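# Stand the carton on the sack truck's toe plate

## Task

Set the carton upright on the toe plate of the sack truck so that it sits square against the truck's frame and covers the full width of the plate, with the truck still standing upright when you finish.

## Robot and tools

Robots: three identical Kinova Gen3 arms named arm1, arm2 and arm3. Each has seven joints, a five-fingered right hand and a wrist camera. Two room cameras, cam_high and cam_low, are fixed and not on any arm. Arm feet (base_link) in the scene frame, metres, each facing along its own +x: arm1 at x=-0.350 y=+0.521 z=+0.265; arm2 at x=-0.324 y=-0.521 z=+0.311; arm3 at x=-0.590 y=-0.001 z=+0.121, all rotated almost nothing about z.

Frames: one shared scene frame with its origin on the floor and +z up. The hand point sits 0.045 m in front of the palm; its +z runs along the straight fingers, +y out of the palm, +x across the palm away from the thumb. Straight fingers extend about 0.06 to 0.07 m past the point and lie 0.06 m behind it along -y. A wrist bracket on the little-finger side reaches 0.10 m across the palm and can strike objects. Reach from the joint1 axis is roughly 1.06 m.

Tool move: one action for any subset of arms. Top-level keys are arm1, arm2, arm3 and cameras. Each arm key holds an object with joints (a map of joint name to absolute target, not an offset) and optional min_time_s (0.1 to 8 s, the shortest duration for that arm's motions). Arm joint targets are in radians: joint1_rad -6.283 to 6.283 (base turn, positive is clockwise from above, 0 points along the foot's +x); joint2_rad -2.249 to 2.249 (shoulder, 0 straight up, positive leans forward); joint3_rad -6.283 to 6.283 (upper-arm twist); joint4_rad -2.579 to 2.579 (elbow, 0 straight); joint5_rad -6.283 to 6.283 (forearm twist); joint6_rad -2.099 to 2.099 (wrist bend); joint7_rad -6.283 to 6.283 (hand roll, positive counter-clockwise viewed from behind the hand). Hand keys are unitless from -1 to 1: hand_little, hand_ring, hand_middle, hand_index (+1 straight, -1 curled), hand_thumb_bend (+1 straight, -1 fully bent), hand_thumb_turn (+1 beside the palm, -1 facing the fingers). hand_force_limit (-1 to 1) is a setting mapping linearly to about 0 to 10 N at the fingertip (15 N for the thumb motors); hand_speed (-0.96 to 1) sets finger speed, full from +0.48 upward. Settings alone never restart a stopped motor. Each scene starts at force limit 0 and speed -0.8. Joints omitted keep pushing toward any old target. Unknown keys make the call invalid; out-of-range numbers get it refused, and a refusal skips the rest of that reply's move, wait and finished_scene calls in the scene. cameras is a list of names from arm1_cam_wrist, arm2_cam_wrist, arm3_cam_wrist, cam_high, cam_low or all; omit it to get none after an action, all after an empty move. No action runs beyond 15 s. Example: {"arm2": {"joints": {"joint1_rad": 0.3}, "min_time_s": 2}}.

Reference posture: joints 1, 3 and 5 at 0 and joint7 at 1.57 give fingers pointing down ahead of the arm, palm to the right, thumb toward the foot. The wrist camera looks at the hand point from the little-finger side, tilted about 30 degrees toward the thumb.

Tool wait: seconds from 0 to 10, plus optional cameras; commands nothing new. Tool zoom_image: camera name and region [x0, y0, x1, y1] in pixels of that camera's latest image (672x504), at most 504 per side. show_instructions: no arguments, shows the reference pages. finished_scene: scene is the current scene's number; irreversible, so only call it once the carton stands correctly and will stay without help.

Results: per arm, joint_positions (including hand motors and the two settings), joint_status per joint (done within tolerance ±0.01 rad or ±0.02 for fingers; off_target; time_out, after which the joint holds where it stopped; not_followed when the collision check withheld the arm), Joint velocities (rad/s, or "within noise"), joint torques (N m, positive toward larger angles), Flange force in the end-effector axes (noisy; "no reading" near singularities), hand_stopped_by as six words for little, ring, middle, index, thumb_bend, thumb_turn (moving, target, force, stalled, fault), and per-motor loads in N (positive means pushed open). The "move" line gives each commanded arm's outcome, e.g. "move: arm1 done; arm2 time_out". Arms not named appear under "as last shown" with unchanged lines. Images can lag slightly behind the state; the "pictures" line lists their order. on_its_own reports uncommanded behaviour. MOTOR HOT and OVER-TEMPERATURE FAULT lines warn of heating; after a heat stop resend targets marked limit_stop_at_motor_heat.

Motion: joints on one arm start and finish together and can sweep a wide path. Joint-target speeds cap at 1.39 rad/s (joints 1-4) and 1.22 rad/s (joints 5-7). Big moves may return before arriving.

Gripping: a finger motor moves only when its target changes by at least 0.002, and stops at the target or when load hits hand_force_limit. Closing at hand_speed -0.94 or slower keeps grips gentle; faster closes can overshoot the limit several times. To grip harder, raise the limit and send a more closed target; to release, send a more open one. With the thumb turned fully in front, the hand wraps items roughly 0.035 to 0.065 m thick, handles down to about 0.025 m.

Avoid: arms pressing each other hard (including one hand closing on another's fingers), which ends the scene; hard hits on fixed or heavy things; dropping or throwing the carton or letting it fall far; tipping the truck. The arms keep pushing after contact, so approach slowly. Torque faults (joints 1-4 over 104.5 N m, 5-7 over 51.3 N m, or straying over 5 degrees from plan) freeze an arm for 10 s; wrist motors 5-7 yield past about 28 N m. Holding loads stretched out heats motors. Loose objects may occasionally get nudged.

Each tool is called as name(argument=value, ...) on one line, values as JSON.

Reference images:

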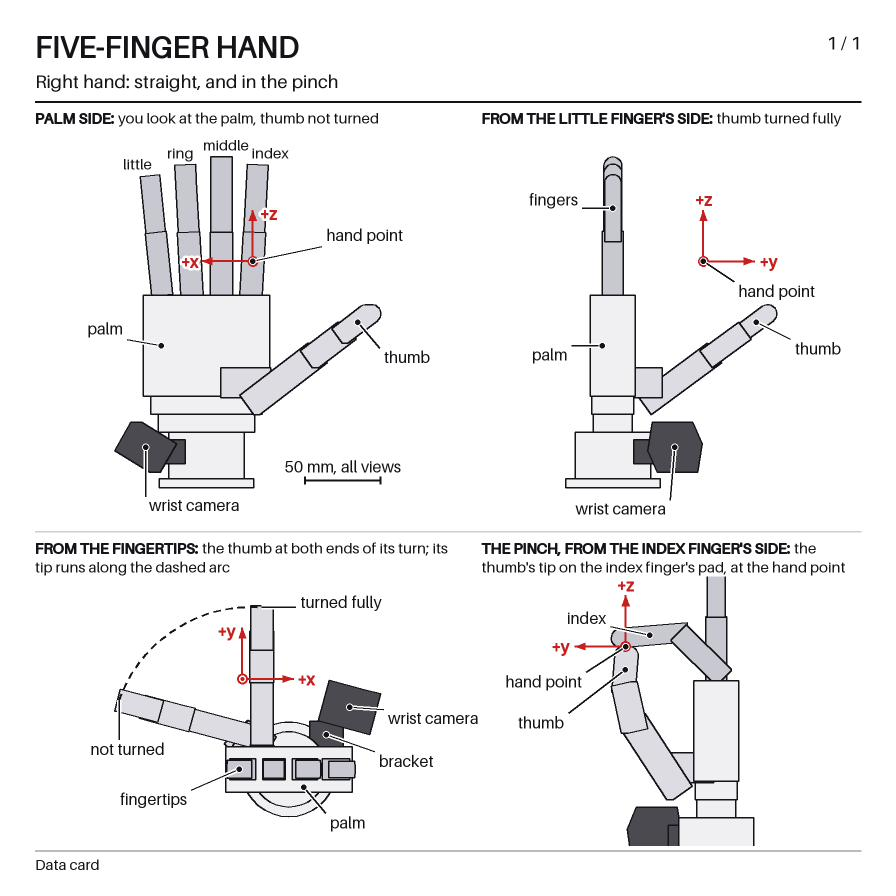

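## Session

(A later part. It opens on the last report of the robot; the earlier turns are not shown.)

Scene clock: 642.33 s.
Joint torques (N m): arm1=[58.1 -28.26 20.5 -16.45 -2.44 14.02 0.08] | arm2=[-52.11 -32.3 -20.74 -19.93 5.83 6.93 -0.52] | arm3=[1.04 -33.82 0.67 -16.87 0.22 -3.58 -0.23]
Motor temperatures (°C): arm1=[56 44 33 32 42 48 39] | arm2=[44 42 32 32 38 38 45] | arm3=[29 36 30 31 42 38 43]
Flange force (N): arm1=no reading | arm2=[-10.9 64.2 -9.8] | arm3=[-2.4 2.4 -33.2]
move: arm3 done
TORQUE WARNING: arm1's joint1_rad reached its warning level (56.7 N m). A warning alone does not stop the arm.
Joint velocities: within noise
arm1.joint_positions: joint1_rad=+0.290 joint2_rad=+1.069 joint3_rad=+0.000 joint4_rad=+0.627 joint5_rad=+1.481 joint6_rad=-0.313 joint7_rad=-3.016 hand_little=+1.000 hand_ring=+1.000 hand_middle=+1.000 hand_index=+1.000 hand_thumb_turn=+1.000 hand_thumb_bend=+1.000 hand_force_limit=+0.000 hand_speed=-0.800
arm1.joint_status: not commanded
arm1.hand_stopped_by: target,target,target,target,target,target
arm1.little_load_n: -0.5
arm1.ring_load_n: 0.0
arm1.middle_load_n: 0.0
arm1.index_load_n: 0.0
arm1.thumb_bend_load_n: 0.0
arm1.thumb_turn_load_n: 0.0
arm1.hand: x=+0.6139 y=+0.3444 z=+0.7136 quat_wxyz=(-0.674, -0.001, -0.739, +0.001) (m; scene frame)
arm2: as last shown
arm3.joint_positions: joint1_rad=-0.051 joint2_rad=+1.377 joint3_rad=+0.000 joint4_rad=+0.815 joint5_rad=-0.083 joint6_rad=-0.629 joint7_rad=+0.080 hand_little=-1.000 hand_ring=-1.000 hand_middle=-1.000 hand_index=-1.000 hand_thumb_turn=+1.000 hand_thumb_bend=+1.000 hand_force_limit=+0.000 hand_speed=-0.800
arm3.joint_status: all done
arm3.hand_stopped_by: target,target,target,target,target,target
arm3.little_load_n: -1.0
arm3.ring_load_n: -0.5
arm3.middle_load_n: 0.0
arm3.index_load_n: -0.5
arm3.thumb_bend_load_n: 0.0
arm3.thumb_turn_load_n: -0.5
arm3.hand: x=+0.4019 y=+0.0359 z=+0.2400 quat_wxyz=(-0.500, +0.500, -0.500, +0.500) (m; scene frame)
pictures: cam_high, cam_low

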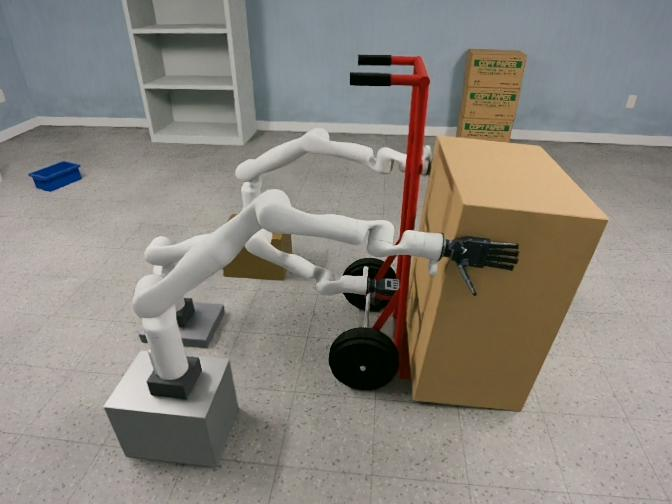

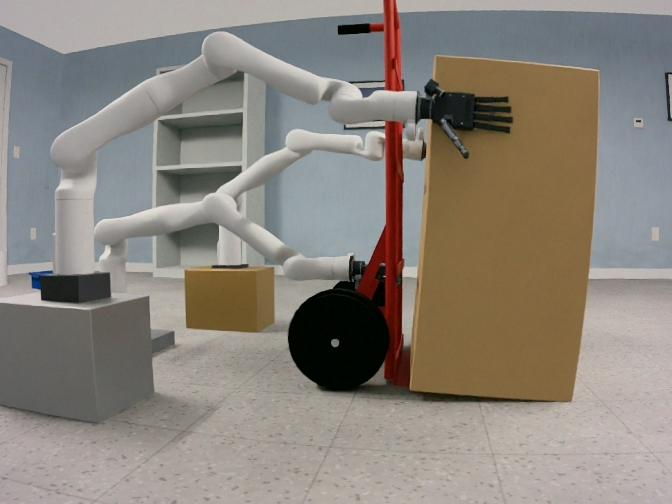

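move(arm3={"joints": {"joint1_rad": -0.0495, "joint2_rad": 1.4357, "joint4_rad": 0.663, "joint5_rad": -0.0934, "joint6_rad": -0.5355, "joint7_rad": 0.0927}, "min_time_s": 1.5}, cameras=["cam_low", "cam_high", "arm3_cam_wrist"])

zoom_image(camera="cam_low", region=[330, 200, 600, 420])

Scene clock: 652.10 s.
Joint torques (N m): arm1=[58.07 -28.21 20.62 -16.49 -2.49 14.03 0.1] | arm2=[-52.16 -32.26 -20.72 -19.84 5.88 6.95 -0.56] | arm3=[0.89 -33.86 0.6 -15.91 0.26 -3.43 -0.22]
Motor temperatures (°C): arm1=[59 45 33 32 42 49 39] | arm2=[47 43 32 33 38 38 45] | arm3=[29 36 30 32 42 38 43]
Flange force (N): arm1=no reading | arm2=[-10.5 63.9 -9.2] | arm3=[-2.4 2.1 -30.7]
move: arm3 done
TORQUE WARNING: arm1's joint1_rad reached its warning level (56.7 N m). A warning alone does not stop the arm.
Joint velocities: within noise
arm1.joint_positions: joint1_rad=+0.290 joint2_rad=+1.069 joint3_rad=+0.000 joint4_rad=+0.627 joint5_rad=+1.481 joint6_rad=-0.313 joint7_rad=-3.016 hand_little=+1.000 hand_ring=+1.000 hand_middle=+1.000 hand_index=+1.000 hand_thumb_turn=+1.000 hand_thumb_bend=+1.000 hand_force_limit=+0.000 hand_speed=-0.800
arm1.joint_status: not commanded
arm1.hand_stopped_by: target,target,target,target,target,target
arm1.little_load_n: 0.0
arm1.ring_load_n: 0.0
arm1.middle_load_n: 0.0
arm1.index_load_n: 0.0
arm1.thumb_bend_load_n: 0.0
arm1.thumb_turn_load_n: 0.0
arm1.hand: x=+0.6139 y=+0.3444 z=+0.7136 quat_wxyz=(-0.674, -0.001, -0.739, +0.001) (m; scene frame)
arm2: as last shown
arm3.joint_positions: joint1_rad=-0.049 joint2_rad=+1.436 joint3_rad=+0.000 joint4_rad=+0.663 joint5_rad=-0.093 joint6_rad=-0.536 joint7_rad=+0.093 hand_little=-1.000 hand_ring=-1.000 hand_middle=-1.000 hand_index=-1.000 hand_thumb_turn=+1.000 hand_thumb_bend=+1.000 hand_force_limit=+0.000 hand_speed=-0.800
arm3.joint_status: all done
arm3.hand_stopped_by: target,target,target,target,target,target
arm3.little_load_n: -1.0
arm3.ring_load_n: -0.5
arm3.middle_load_n: 0.0
arm3.index_load_n: -0.5
arm3.thumb_bend_load_n: 0.0
arm3.thumb_turn_load_n: 0.0
arm3.hand: x=+0.4218 y=+0.0358 z=+0.2400 quat_wxyz=(-0.500, +0.500, -0.500, +0.500) (m; scene frame)
pictures: arm3_cam_wrist, cam_high, cam_low
camera_calibration:
arm3_cam_wrist: T_world_to_cam=[[0.00430573, -0.299753, -0.954007, 0.233922], [-0.527199, 0.809984, -0.25688, 0.257475], [0.849731, 0.504058, -0.154542, -0.22609], [0, 0, 0, 1]] pos_world=[0.326849, -0.0244695, 0.254363]

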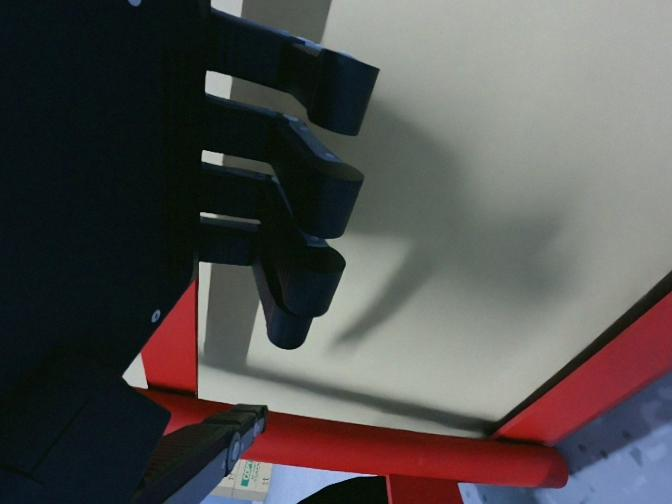

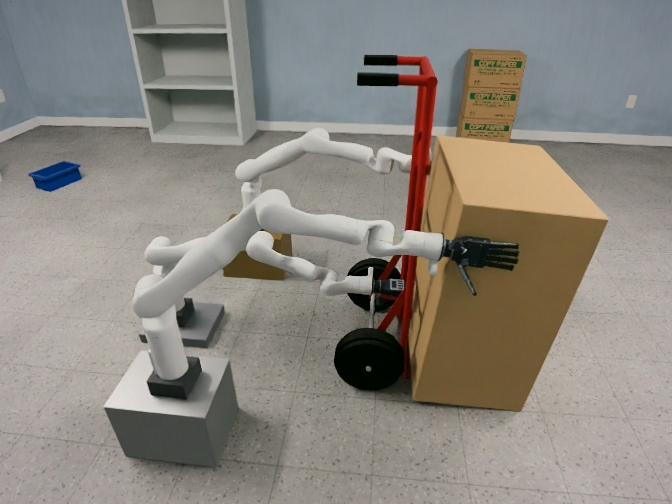

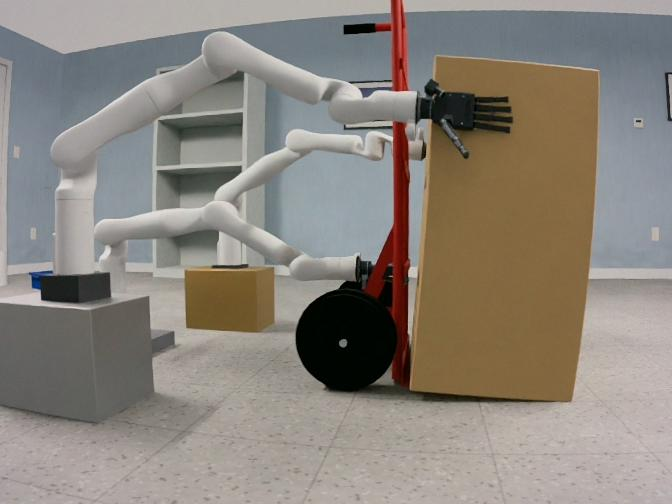

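Scaled by 1.867 from the camera's 672x504 image, which has a finer 960x720 frame.

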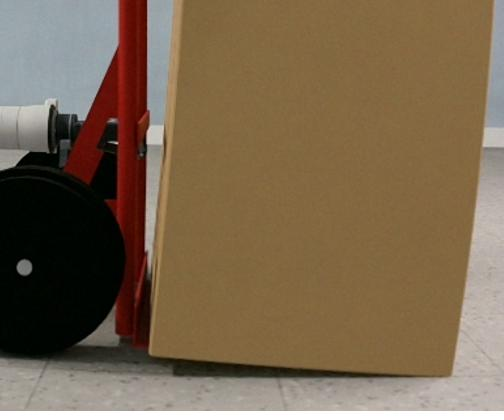

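move(arm3={"joints": {"joint1_rad": -0.0489, "joint2_rad": 1.4718, "joint4_rad": 0.572, "joint5_rad": -0.1015, "joint6_rad": -0.4811, "joint7_rad": 0.1023}, "min_time_s": 1.2}, cameras=["cam_low"])

zoom_image(camera="cam_low", region=[330, 200, 600, 420])

Scene clock: 660.83 s.
Joint torques (N m): arm1=[58.38 -27.88 20.65 -16.04 -2.38 13.9 0.08] | arm2=[-51.95 -32.52 -20.64 -20.17 5.89 6.85 -0.56] | arm3=[0.14 -36.1 0.54 -17.42 0.24 -3.8 -0.26]
Motor temperatures (°C): arm1=[62 45 33 32 42 49 39] | arm2=[49 43 33 33 38 38 45] | arm3=[29 36 30 32 42 38 43]
Flange force (N): arm1=no reading | arm2=[-11.0 63.9 -10.1] | arm3=[-1.2 3.2 -38.0]
move: arm3 done
MOTOR HOT: the motor of arm1's joint1_rad reports 62 °C; the controller stops that arm at 75 °C. To cool a motor, set the load down, stop pushing, or move to a pose that needs little force.
TORQUE WARNING: arm1's joint1_rad reached its warning level (56.7 N m). A warning alone does not stop the arm.
Joint velocities: within noise
arm1.joint_positions: joint1_rad=+0.290 joint2_rad=+1.069 joint3_rad=+0.000 joint4_rad=+0.627 joint5_rad=+1.481 joint6_rad=-0.313 joint7_rad=-3.016 hand_little=+1.000 hand_ring=+1.000 hand_middle=+1.000 hand_index=+1.000 hand_thumb_turn=+1.000 hand_thumb_bend=+1.000 hand_force_limit=+0.000 hand_speed=-0.800
arm1.joint_status: not commanded
arm1.hand_stopped_by: target,target,target,target,target,target
arm1.little_load_n: 0.0
arm1.ring_load_n: 0.0
arm1.middle_load_n: 0.0
arm1.index_load_n: 0.0
arm1.thumb_bend_load_n: 0.0
arm1.thumb_turn_load_n: 0.0
arm1.hand: x=+0.6139 y=+0.3444 z=+0.7136 quat_wxyz=(-0.674, -0.001, -0.739, +0.001) (m; scene frame)
arm2: as last shown
arm3.joint_positions: joint1_rad=-0.049 joint2_rad=+1.472 joint3_rad=+0.000 joint4_rad=+0.572 joint5_rad=-0.102 joint6_rad=-0.481 joint7_rad=+0.102 hand_little=-1.000 hand_ring=-1.000 hand_middle=-1.000 hand_index=-1.000 hand_thumb_turn=+1.000 hand_thumb_bend=+1.000 hand_force_limit=+0.000 hand_speed=-0.800
arm3.joint_status: all done
arm3.hand_stopped_by: target,target,target,target,target,target
arm3.little_load_n: -1.0
arm3.ring_load_n: -0.5
arm3.middle_load_n: 0.0
arm3.index_load_n: -1.0
arm3.thumb_bend_load_n: 0.0
arm3.thumb_turn_load_n: -0.5
arm3.hand: x=+0.4318 y=+0.0359 z=+0.2401 quat_wxyz=(-0.500, +0.500, -0.500, +0.500) (m; scene frame)
pictures: cam_low

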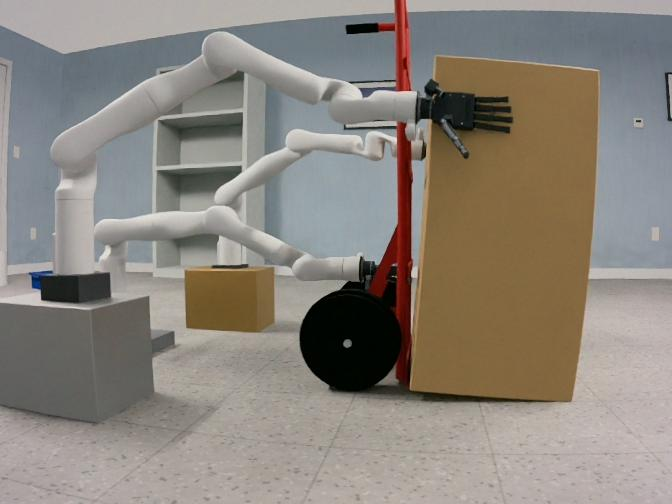

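Scaled by 1.867 from the camera's 672x504 image, which has a finer 960x720 frame.

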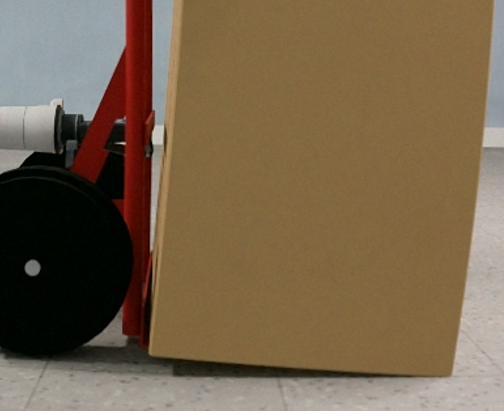

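move(arm1={"joints": {"joint1_rad": 0.2935, "joint2_rad": 1.0238, "joint4_rad": 0.7661, "joint5_rad": 1.1677, "joint6_rad": -0.356, "joint7_rad": -2.6904}, "min_time_s": 1.8}, arm2={"joints": {"joint1_rad": -0.3704, "joint2_rad": 0.971, "joint4_rad": 1.0527, "joint5_rad": -0.7782, "joint6_rad": -0.5012, "joint7_rad": -4.0298}, "min_time_s": 1.8})

move(arm1={"joints": {"joint1_rad": 0.3012, "joint2_rad": 0.9878, "joint4_rad": 0.8874, "joint5_rad": 0.9315, "joint6_rad": -0.4115, "joint7_rad": -2.4424}, "min_time_s": 1.8}, arm2={"joints": {"joint1_rad": -0.3791, "joint2_rad": 0.9513, "joint4_rad": 1.1428, "joint5_rad": -0.6819, "joint6_rad": -0.5762, "joint7_rad": -4.1378}, "min_time_s": 1.8})

move(arm1={"joints": {"joint1_rad": 0.3089, "joint2_rad": 0.9608, "joint4_rad": 0.9912, "joint5_rad": 0.7716, "joint6_rad": -0.4799, "joint7_rad": -2.2718}, "min_time_s": 1.8}, arm2={"joints": {"joint1_rad": -0.3881, "joint2_rad": 0.937, "joint4_rad": 1.2247, "joint5_rad": -0.6128, "joint6_rad": -0.6531, "joint7_rad": -4.2192}, "min_time_s": 1.8}, cameras=["cam_low", "cam_high"])

Scene clock: 671.47 s.
Joint torques (N m): arm1=[37 -25.88 15.32 -14.32 -3.16 6.81 0.07] | arm2=[-30.24 -29.36 -12.07 -17.54 4.87 2.06 -0.35] | arm3=[0.15 -36.1 0.51 -17.43 0.27 -3.88 -0.24]
Motor temperatures (°C): arm1=[64 46 33 32 42 50 39] | arm2=[52 43 33 33 38 39 45] | arm3=[29 36 30 32 42 38 43]
Flange force (N): arm1=no reading | arm2=[-7.7 39.7 -13.0] | arm3=[-1.3 3.2 -37.5]
move: arm1 done; arm2 done
MOTOR HOT: still on. The motor of arm1's joint1_rad reports 64 °C.
TORQUE WARNING: arm1's joint1_rad reached its warning level (56.7 N m). A warning alone does not stop the arm.
Joint velocities: within noise
arm1.joint_positions: joint1_rad=+0.294 joint2_rad=+1.024 joint3_rad=+0.000 joint4_rad=+0.766 joint5_rad=+1.168 joint6_rad=-0.356 joint7_rad=-2.690 hand_little=+1.000 hand_ring=+1.000 hand_middle=+1.000 hand_index=+1.000 hand_thumb_turn=+1.000 hand_thumb_bend=+1.000 hand_force_limit=+0.000 hand_speed=-0.800
arm1.joint_status: all done
arm1.hand_stopped_by: target,target,target,target,target,target
arm1.little_load_n: 0.0
arm1.ring_load_n: 0.0
arm1.middle_load_n: 0.0
arm1.index_load_n: 0.0
arm1.thumb_bend_load_n: 0.0
arm1.thumb_turn_load_n: 0.0
arm1.hand: x=+0.5986 y=+0.3504 z=+0.7081 quat_wxyz=(-0.682, +0.002, -0.732, -0.003) (m; scene frame)
arm2.joint_positions: joint1_rad=-0.370 joint2_rad=+0.971 joint3_rad=+0.000 joint4_rad=+1.053 joint5_rad=-0.778 joint6_rad=-0.501 joint7_rad=-4.030 hand_little=+1.000 hand_ring=+1.000 hand_middle=+1.000 hand_index=+1.000 hand_thumb_turn=+1.000 hand_thumb_bend=+1.000 hand_force_limit=+0.000 hand_speed=-0.800
arm2.joint_status: all done
arm2.hand_stopped_by: target,target,target,target,target,target
arm2.little_load_n: 0.0
arm2.ring_load_n: 0.0
arm2.middle_load_n: 0.0
arm2.index_load_n: 0.0
arm2.thumb_bend_load_n: 0.0
arm2.thumb_turn_load_n: 0.0
arm2.hand: x=+0.5939 y=-0.3924 z=+0.6463 quat_wxyz=(-0.001, -0.731, +0.001, -0.682) (m; scene frame)
arm3: as last shown
arm3.little_load_n: -0.5
arm3.middle_load_n: -0.5
arm3.index_load_n: -0.5
arm3.thumb_turn_load_n: 0.0
pictures: none

Scene clock: 673.57 s.
Joint torques (N m): arm1=[42.21 -24.84 18.87 -13.92 -4.34 6.05 0.01] | arm2=[-35.3 -29.55 -15.05 -19.08 6.57 1.82 -0.35] | arm3=[-0.71 -36.31 0.16 -15.95 0.22 -4.49 -0.29]
Motor temperatures (°C): arm1=[64 46 33 32 42 50 39] | arm2=[52 44 33 33 38 39 45] | arm3=[29 37 30 32 42 38 43]
Flange force (N): arm1=no reading | arm2=[-8.8 47.0 -16.1] | arm3=[-0.3 5.4 -18.7]
move: arm1 done; arm2 done
MOTOR HOT: still on. The motor of arm1's joint1_rad reports 64 °C.
Joint velocities: within noise
arm1.joint_positions: joint1_rad=+0.301 joint2_rad=+0.988 joint3_rad=+0.000 joint4_rad=+0.887 joint5_rad=+0.931 joint6_rad=-0.411 joint7_rad=-2.442 hand_little=+1.000 hand_ring=+1.000 hand_middle=+1.000 hand_index=+1.000 hand_thumb_turn=+1.000 hand_thumb_bend=+1.000 hand_force_limit=+0.000 hand_speed=-0.800
arm1.joint_status: all done
arm1.hand_stopped_by: target,target,target,target,target,target
arm1.little_load_n: 0.0
arm1.ring_load_n: 0.0
arm1.middle_load_n: 0.0
arm1.index_load_n: 0.0
arm1.thumb_bend_load_n: 0.0
arm1.thumb_turn_load_n: 0.0
arm1.hand: x=+0.5827 y=+0.3480 z=+0.7024 quat_wxyz=(-0.690, +0.000, -0.724, +0.000) (m; scene frame)
arm2.joint_positions: joint1_rad=-0.379 joint2_rad=+0.951 joint3_rad=+0.000 joint4_rad=+1.143 joint5_rad=-0.682 joint6_rad=-0.576 joint7_rad=-4.138 hand_little=+1.000 hand_ring=+1.000 hand_middle=+1.000 hand_index=+1.000 hand_thumb_turn=+1.000 hand_thumb_bend=+1.000 hand_force_limit=+0.000 hand_speed=-0.800
arm2.joint_status: all done
arm2.hand_stopped_by: target,target,target,target,target,target
arm2.little_load_n: 0.0
arm2.ring_load_n: 0.0
arm2.middle_load_n: 0.0
arm2.index_load_n: 0.0
arm2.thumb_bend_load_n: 0.0
arm2.thumb_turn_load_n: 0.0
arm2.hand: x=+0.5795 y=-0.3916 z=+0.6409 quat_wxyz=(+0.000, -0.723, +0.000, -0.691) (m; scene frame)
arm3: as last shown
arm3.ring_load_n: 0.0
arm3.index_load_n: -1.0
pictures: none

Scene clock: 675.67 s.
Joint torques (N m): arm1=[45.95 -16 22.17 -7.32 -5.23 6.91 -0.13] | arm2=[-44.72 -16.36 -21.33 -8.39 7.48 5.26 -0.05] | arm3=[-0.65 -35.79 0.13 -15.31 0.23 -4.42 -0.32]
Motor temperatures (°C): arm1=[65 46 33 32 42 50 39] | arm2=[52 44 33 33 38 39 45] | arm3=[29 37 30 32 42 38 43]
Flange force (N): arm1=[-12.6 52.4 6.4] | arm2=[9.2 55.1 1.9] | arm3=[-0.5 5.4 -14.8]
move: arm1 done; arm2 done
MOTOR HOT: still on. The motor of arm1's joint1_rad reports 65 °C.
Joint velocities: within noise
arm1.joint_positions: joint1_rad=+0.309 joint2_rad=+0.961 joint3_rad=+0.000 joint4_rad=+0.991 joint5_rad=+0.772 joint6_rad=-0.480 joint7_rad=-2.272 hand_little=+1.000 hand_ring=+1.000 hand_middle=+1.000 hand_index=+1.000 hand_thumb_turn=+1.000 hand_thumb_bend=+1.000 hand_force_limit=+0.000 hand_speed=-0.800
arm1.joint_status: all done
arm1.hand_stopped_by: target,target,target,target,target,target
arm1.little_load_n: 0.0
arm1.ring_load_n: 0.0
arm1.middle_load_n: 0.0
arm1.index_load_n: 0.0
arm1.thumb_bend_load_n: 0.0
arm1.thumb_turn_load_n: 0.0
arm1.hand: x=+0.5671 y=+0.3458 z=+0.6967 quat_wxyz=(-0.699, -0.002, -0.715, +0.003) (m; scene frame)
arm2.joint_positions: joint1_rad=-0.388 joint2_rad=+0.937 joint3_rad=+0.000 joint4_rad=+1.225 joint5_rad=-0.613 joint6_rad=-0.653 joint7_rad=-4.219 hand_little=+1.000 hand_ring=+1.000 hand_middle=+1.000 hand_index=+1.000 hand_thumb_turn=+1.000 hand_thumb_bend=+1.000 hand_force_limit=+0.000 hand_speed=-0.800
arm2.joint_status: all done
arm2.hand_stopped_by: target,target,target,target,target,target
arm2.little_load_n: 0.0
arm2.ring_load_n: 0.0
arm2.middle_load_n: 0.0
arm2.index_load_n: 0.0
arm2.thumb_bend_load_n: 0.0
arm2.thumb_turn_load_n: 0.0
arm2.hand: x=+0.5652 y=-0.3906 z=+0.6350 quat_wxyz=(+0.001, -0.715, -0.001, -0.699) (m; scene frame)
arm3: as last shown
arm3.index_load_n: -0.5
pictures: cam_high, cam_low

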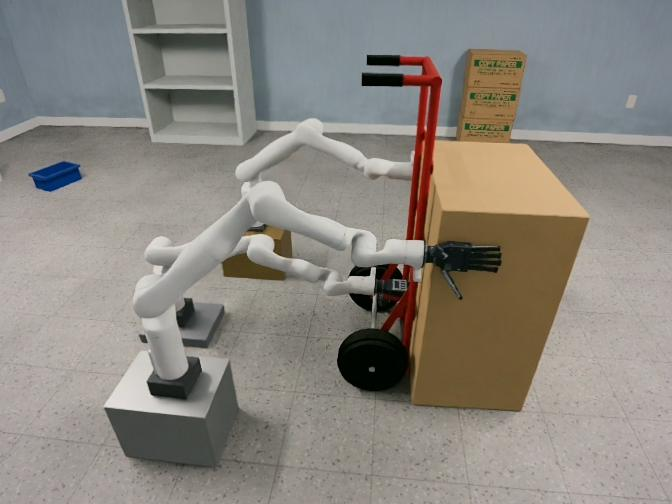

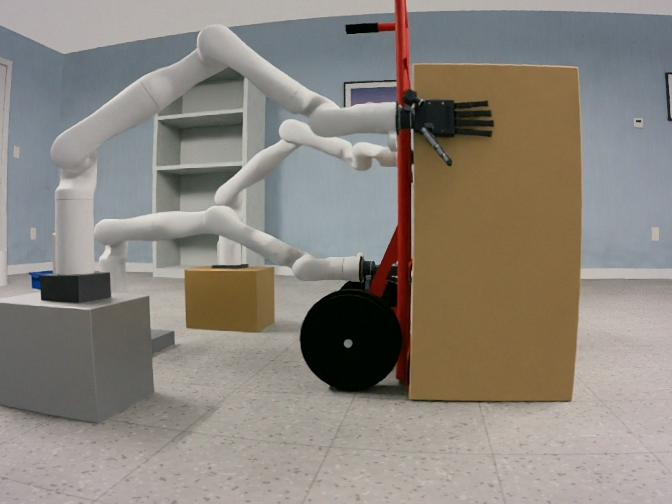

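move(arm1={"joints": {"joint1_rad": 0.2779, "joint2_rad": 0.9428, "joint4_rad": 1.0312, "joint5_rad": 0.7016, "joint6_rad": -0.4799, "joint7_rad": -2.2068}, "min_time_s": 2.5}, arm2={"joints": {"joint1_rad": -0.3521, "joint2_rad": 0.926, "joint4_rad": 1.2497, "joint5_rad": -0.5578, "joint6_rad": -0.6531, "joint7_rad": -4.2642}, "min_time_s": 2.5}, cameras=["cam_low", "cam_high", "arm3_cam_wrist"])

zoom_image(camera="cam_low", region=[330, 200, 600, 420])

zoom_image(camera="cam_high", region=[340, 40, 600, 230])

zoom_image(camera="cam_high", region=[320, 230, 550, 430])

Scene clock: 686.87 s.
Joint torques (N m): arm1=[-0.31 -22.81 1.43 -9.57 -1.27 -1.79 -0.04] | arm2=[-0.17 -25.14 1.31 -8.22 0.7 -2.55 -0.25] | arm3=[-0.61 -35.83 0.15 -15.33 0.26 -4.4 -0.29]
Motor temperatures (°C): arm1=[65 46 34 32 42 49 39] | arm2=[53 43 33 33 39 38 45] | arm3=[29 37 30 32 42 38 43]
Flange force (N): arm1=[-5.1 -2.9 -2.2] | arm2=[0.0 -1.5 6.7] | arm3=[-0.6 5.4 -15.0]
move: arm1 done; arm2 done
MOTOR HOT: still on. The motor of arm1's joint1_rad reports 65 °C.
Joint velocities: within noise
arm1.joint_positions: joint1_rad=+0.278 joint2_rad=+0.943 joint3_rad=+0.000 joint4_rad=+1.031 joint5_rad=+0.702 joint6_rad=-0.480 joint7_rad=-2.207 hand_little=+1.000 hand_ring=+1.000 hand_middle=+1.000 hand_index=+1.000 hand_thumb_turn=+1.000 hand_thumb_bend=+1.000 hand_force_limit=+0.000 hand_speed=-0.800
arm1.joint_status: all done
arm1.hand_stopped_by: target,target,target,target,target,target
arm1.little_load_n: 0.0
arm1.ring_load_n: 0.0
arm1.middle_load_n: 0.0
arm1.index_load_n: 0.0
arm1.thumb_bend_load_n: 0.0
arm1.thumb_turn_load_n: 0.0
arm1.hand: x=+0.5670 y=+0.3681 z=+0.6965 quat_wxyz=(-0.698, -0.001, -0.716, +0.000) (m; scene frame)
arm2.joint_positions: joint1_rad=-0.352 joint2_rad=+0.926 joint3_rad=+0.000 joint4_rad=+1.250 joint5_rad=-0.558 joint6_rad=-0.653 joint7_rad=-4.264 hand_little=+1.000 hand_ring=+1.000 hand_middle=+1.000 hand_index=+1.000 hand_thumb_turn=+1.000 hand_thumb_bend=+1.000 hand_force_limit=+0.000 hand_speed=-0.800
arm2.joint_status: all done
arm2.hand_stopped_by: target,target,target,target,target,target
arm2.little_load_n: 0.0
arm2.ring_load_n: 0.0
arm2.middle_load_n: 0.0
arm2.index_load_n: 0.0
arm2.thumb_bend_load_n: 0.0
arm2.thumb_turn_load_n: 0.0
arm2.hand: x=+0.5663 y=-0.4150 z=+0.6360 quat_wxyz=(-0.002, -0.714, +0.001, -0.700) (m; scene frame)
arm3: as last shown
arm3.little_load_n: 0.0
arm3.ring_load_n: -0.5
pictures: arm3_cam_wrist, cam_high, cam_low
camera_calibration:
arm3_cam_wrist: T_world_to_cam=[[0.00462525, -0.299673, -0.954031, 0.233904], [-0.527201, 0.809953, -0.256972, 0.262768], [0.849728, 0.504154, -0.154242, -0.23478], [0, 0, 0, 1]] pos_world=[0.336949, -0.0243695, 0.254463]

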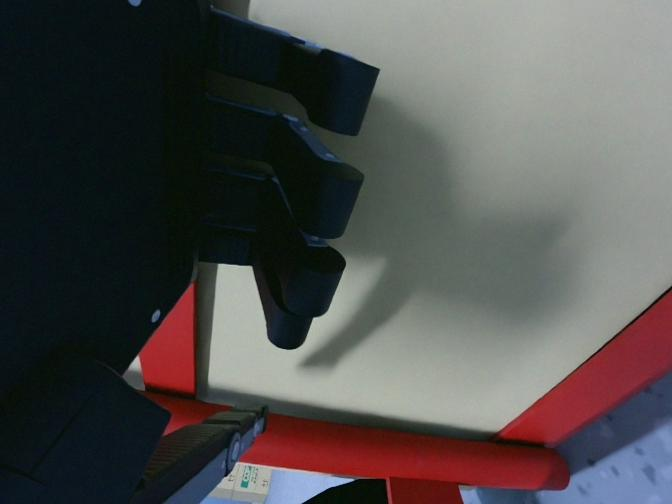

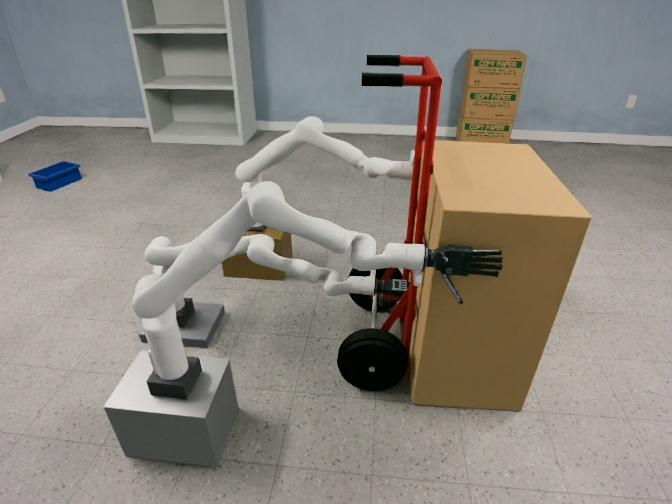

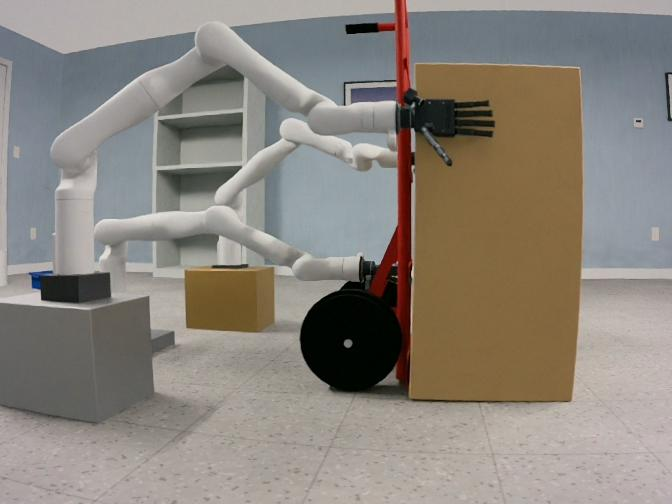

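Scaled by 1.867 from the camera's 672x504 image, which has a finer 960x720 frame.

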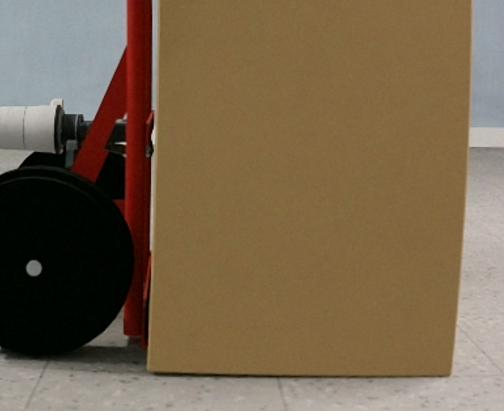

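Scaled by 1.938 from the camera's 672x504 image, which has a finer 960x720 frame.

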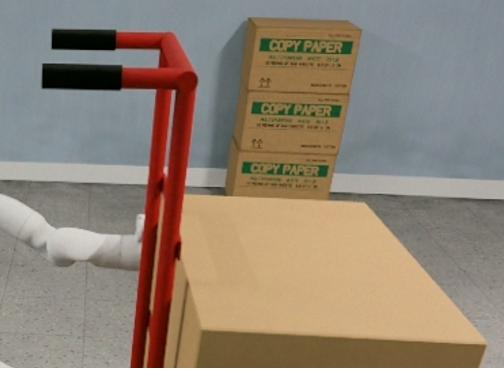

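Scaled by 2.191 from the camera's 672x504 image, which has a finer 960x720 frame.

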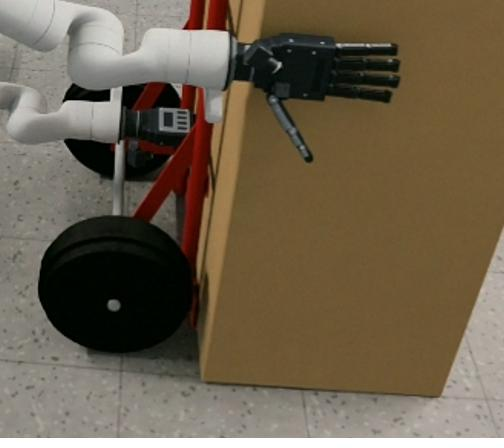

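zoom_image(camera="cam_low", region=[395, 340, 495, 415])

zoom_image(camera="cam_low", region=[490, 340, 590, 415])

zoom_image(camera="arm3_cam_wrist", region=[420, 230, 672, 504])

zoom_image(camera="cam_low", region=[380, 40, 480, 115])

Scaled by 5.040 from the camera's 672x504 image, which has a finer 960x720 frame.

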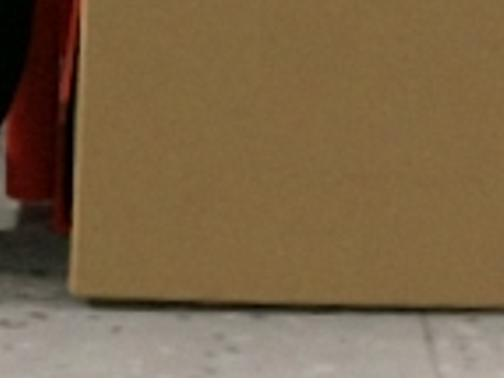

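Scaled by 5.040 from the camera's 672x504 image, which has a finer 960x720 frame.

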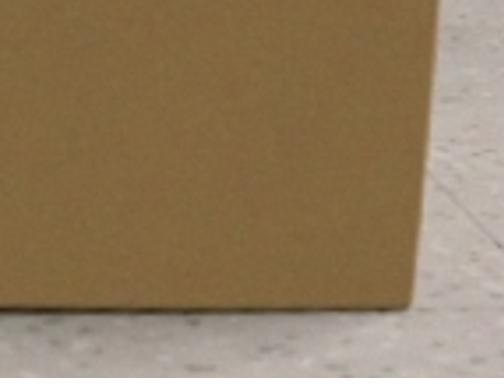

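Scaled by 1.839 from the camera's 672x504 image, which has a finer 960x720 frame.

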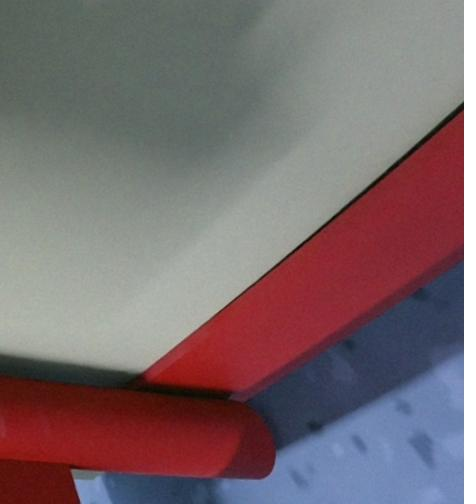

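Scaled by 5.040 from the camera's 672x504 image, which has a finer 960x720 frame.

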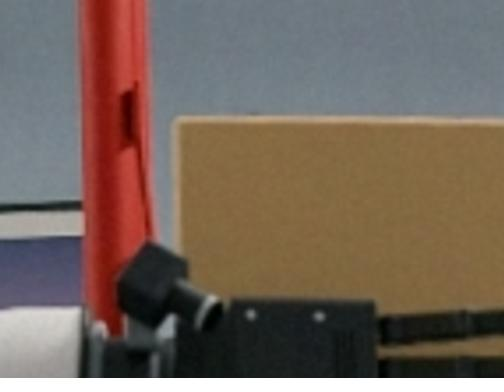

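move(arm1={"joints": {"joint1_rad": 0.3089, "joint2_rad": 0.9608, "joint4_rad": 0.9912, "joint5_rad": 0.7716, "joint6_rad": -0.4799, "joint7_rad": -2.2718}, "min_time_s": 1.8}, arm2={"joints": {"joint1_rad": -0.3881, "joint2_rad": 0.937, "joint4_rad": 1.2247, "joint5_rad": -0.6128, "joint6_rad": -0.6531, "joint7_rad": -4.2192}, "min_time_s": 1.8})

move(arm1={"joints": {"joint1_rad": 0.3012, "joint2_rad": 0.9878, "joint4_rad": 0.8874, "joint5_rad": 0.9315, "joint6_rad": -0.4115, "joint7_rad": -2.4424}, "min_time_s": 1.5}, arm2={"joints": {"joint1_rad": -0.3791, "joint2_rad": 0.9513, "joint4_rad": 1.1428, "joint5_rad": -0.6819, "joint6_rad": -0.5762, "joint7_rad": -4.1378}, "min_time_s": 1.5})

move(arm3={"joints": {"joint1_rad": -0.0484, "joint2_rad": 1.5056, "joint4_rad": 0.4881, "joint5_rad": -0.1112, "joint6_rad": -0.4317, "joint7_rad": 0.1134}, "min_time_s": 1.5}, cameras=["arm3_cam_wrist", "cam_low"])

Scene clock: 758.10 s.
Joint torques (N m): arm1=[43.16 -25.8 20.75 -15.31 -6.07 4.95 0.11] | arm2=[-44.45 -31.17 -20.34 -14.4 8.02 1.77 -0.52] | arm3=[-0.61 -35.9 0.24 -15.37 0.21 -4.37 -0.27]
Motor temperatures (°C): arm1=[53 47 32 31 42 47 39] | arm2=[44 43 32 32 38 38 45] | arm3=[29 39 30 31 42 38 43]
Flange force (N): arm1=[0.6 51.5 -5.3] | arm2=[-7.5 51.5 14.0] | arm3=[-0.3 5.5 -15.4]
move: arm1 done; arm2 done
MOTOR HOT: cleared for the motors of arm1.
Joint velocities: within noise
arm1.joint_positions: joint1_rad=+0.309 joint2_rad=+0.961 joint3_rad=+0.000 joint4_rad=+0.991 joint5_rad=+0.772 joint6_rad=-0.480 joint7_rad=-2.272 hand_little=+1.000 hand_ring=+1.000 hand_middle=+1.000 hand_index=+1.000 hand_thumb_turn=+1.000 hand_thumb_bend=+1.000 hand_force_limit=+0.000 hand_speed=-0.800
arm1.joint_status: all done
arm1.hand_stopped_by: target,target,target,target,target,target
arm1.little_load_n: 0.0
arm1.ring_load_n: 0.0
arm1.middle_load_n: 0.0
arm1.index_load_n: 0.0
arm1.thumb_bend_load_n: 0.0
arm1.thumb_turn_load_n: 0.0
arm1.hand: x=+0.5672 y=+0.3459 z=+0.6968 quat_wxyz=(-0.699, -0.002, -0.715, +0.003) (m; scene frame)
arm2.joint_positions: joint1_rad=-0.388 joint2_rad=+0.937 joint3_rad=+0.000 joint4_rad=+1.225 joint5_rad=-0.613 joint6_rad=-0.653 joint7_rad=-4.219 hand_little=+1.000 hand_ring=+1.000 hand_middle=+1.000 hand_index=+1.000 hand_thumb_turn=+1.000 hand_thumb_bend=+1.000 hand_force_limit=+0.000 hand_speed=-0.800
arm2.joint_status: all done
arm2.hand_stopped_by: target,target,target,target,target,target
arm2.little_load_n: 0.0
arm2.ring_load_n: 0.0
arm2.middle_load_n: 0.0
arm2.index_load_n: 0.0
arm2.thumb_bend_load_n: 0.0
arm2.thumb_turn_load_n: 0.0
arm2.hand: x=+0.5652 y=-0.3907 z=+0.6350 quat_wxyz=(+0.001, -0.715, -0.001, -0.699) (m; scene frame)
arm3: as last shown
arm3.index_load_n: -1.0
pictures: none

Scene clock: 759.90 s.
Joint torques (N m): arm1=[40.06 -26.33 18.07 -16.65 -4.55 5.53 0.09] | arm2=[-36.02 -30.95 -15.43 -18.97 6.48 1.68 -0.53] | arm3=[-0.65 -36.26 0.22 -15.77 0.25 -4.47 -0.3]
Motor temperatures (°C): arm1=[53 46 32 31 42 47 39] | arm2=[44 43 32 32 38 38 45] | arm3=[29 39 30 31 42 38 43]
Flange force (N): arm1=no reading | arm2=[-9.8 46.8 -11.5] | arm3=[-0.4 5.6 -17.2]
move: arm1 done; arm2 done
Joint velocities: within noise
arm1.joint_positions: joint1_rad=+0.301 joint2_rad=+0.988 joint3_rad=+0.000 joint4_rad=+0.887 joint5_rad=+0.932 joint6_rad=-0.411 joint7_rad=-2.442 hand_little=+1.000 hand_ring=+1.000 hand_middle=+1.000 hand_index=+1.000 hand_thumb_turn=+1.000 hand_thumb_bend=+1.000 hand_force_limit=+0.000 hand_speed=-0.800
arm1.joint_status: all done
arm1.hand_stopped_by: target,target,target,target,target,target
arm1.little_load_n: 0.0
arm1.ring_load_n: 0.0
arm1.middle_load_n: 0.0
arm1.index_load_n: 0.0
arm1.thumb_bend_load_n: 0.0
arm1.thumb_turn_load_n: 0.0
arm1.hand: x=+0.5827 y=+0.3479 z=+0.7024 quat_wxyz=(-0.690, +0.000, -0.724, +0.000) (m; scene frame)
arm2.joint_positions: joint1_rad=-0.379 joint2_rad=+0.951 joint3_rad=+0.000 joint4_rad=+1.143 joint5_rad=-0.682 joint6_rad=-0.576 joint7_rad=-4.138 hand_little=+1.000 hand_ring=+1.000 hand_middle=+1.000 hand_index=+1.000 hand_thumb_turn=+1.000 hand_thumb_bend=+1.000 hand_force_limit=+0.000 hand_speed=-0.800
arm2.joint_status: all done
arm2.hand_stopped_by: target,target,target,target,target,target
arm2.little_load_n: 0.0
arm2.ring_load_n: 0.0
arm2.middle_load_n: 0.0
arm2.index_load_n: 0.0
arm2.thumb_bend_load_n: 0.0
arm2.thumb_turn_load_n: 0.0
arm2.hand: x=+0.5795 y=-0.3915 z=+0.6409 quat_wxyz=(+0.000, -0.723, +0.000, -0.691) (m; scene frame)
arm3: as last shown
arm3.middle_load_n: 0.0
pictures: none

Scene clock: 761.70 s.
Joint torques (N m): arm1=[39.73 -32.13 17.67 -18.81 -4.65 4.58 0.22] | arm2=[-37.69 -35.04 -15.96 -18.46 6.63 1.02 -0.59] | arm3=[-3.64 -40.43 -0.12 -21.54 0.25 -4.22 -0.33]
Motor temperatures (°C): arm1=[53 46 32 31 42 47 39] | arm2=[44 43 32 32 38 38 45] | arm3=[29 39 30 31 42 38 43]
Flange force (N): arm1=no reading | arm2=[-12.7 45.2 2.8] | arm3=no reading
move: arm3 done
Joint velocities: within noise
arm1.joint_positions: joint1_rad=+0.301 joint2_rad=+0.988 joint3_rad=+0.000 joint4_rad=+0.887 joint5_rad=+0.932 joint6_rad=-0.411 joint7_rad=-2.442 hand_little=+1.000 hand_ring=+1.000 hand_middle=+1.000 hand_index=+1.000 hand_thumb_turn=+1.000 hand_thumb_bend=+1.000 hand_force_limit=+0.000 hand_speed=-0.800
arm1.joint_status: not commanded
arm1.hand_stopped_by: target,target,target,target,target,target
arm1.little_load_n: 0.0
arm1.ring_load_n: 0.0
arm1.middle_load_n: 0.0
arm1.index_load_n: 0.5
arm1.thumb_bend_load_n: 0.0
arm1.thumb_turn_load_n: 0.0
arm1.hand: x=+0.5827 y=+0.3479 z=+0.7023 quat_wxyz=(-0.690, +0.000, -0.724, +0.000) (m; scene frame)
arm2: as last shown
arm2.hand: x=+0.5795 y=-0.3916 z=+0.6408 quat_wxyz=(+0.000, -0.723, +0.000, -0.691) (m; scene frame)
arm3.joint_positions: joint1_rad=-0.048 joint2_rad=+1.506 joint3_rad=+0.000 joint4_rad=+0.488 joint5_rad=-0.111 joint6_rad=-0.432 joint7_rad=+0.113 hand_little=-1.000 hand_ring=-1.000 hand_middle=-1.000 hand_index=-1.000 hand_thumb_turn=+1.000 hand_thumb_bend=+1.000 hand_force_limit=+0.000 hand_speed=-0.800
arm3.joint_status: all done
arm3.hand_stopped_by: target,target,target,target,target,target
arm3.little_load_n: 0.0
arm3.ring_load_n: 0.0
arm3.middle_load_n: -0.5
arm3.index_load_n: -1.5
arm3.thumb_bend_load_n: 0.0
arm3.thumb_turn_load_n: 0.0
arm3.hand: x=+0.4399 y=+0.0359 z=+0.2402 quat_wxyz=(-0.500, +0.500, -0.500, +0.500) (m; scene frame)
pictures: arm3_cam_wrist, cam_low
camera_calibration:
arm3_cam_wrist: T_world_to_cam=[[0.00511482, -0.299739, -0.954007, 0.233786], [-0.527064, 0.809938, -0.2573, 0.267047], [0.84981, 0.504139, -0.153839, -0.241693], [0, 0, 0, 1]] pos_world=[0.344948, -0.0243695, 0.254563]

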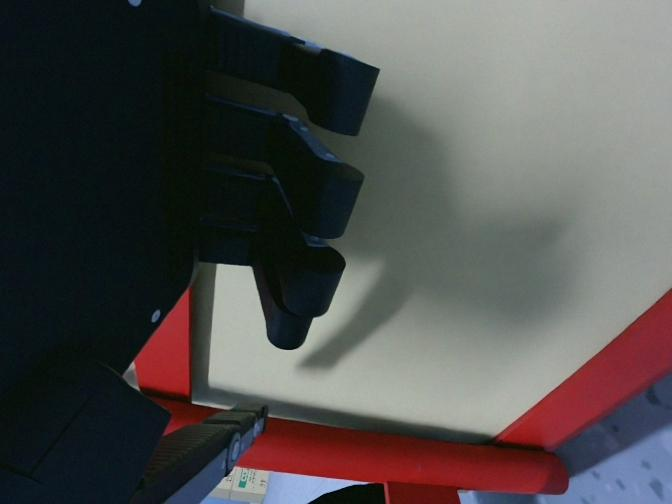

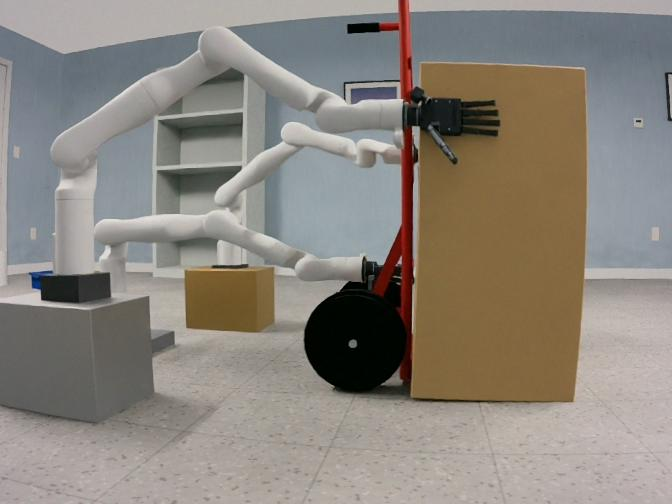

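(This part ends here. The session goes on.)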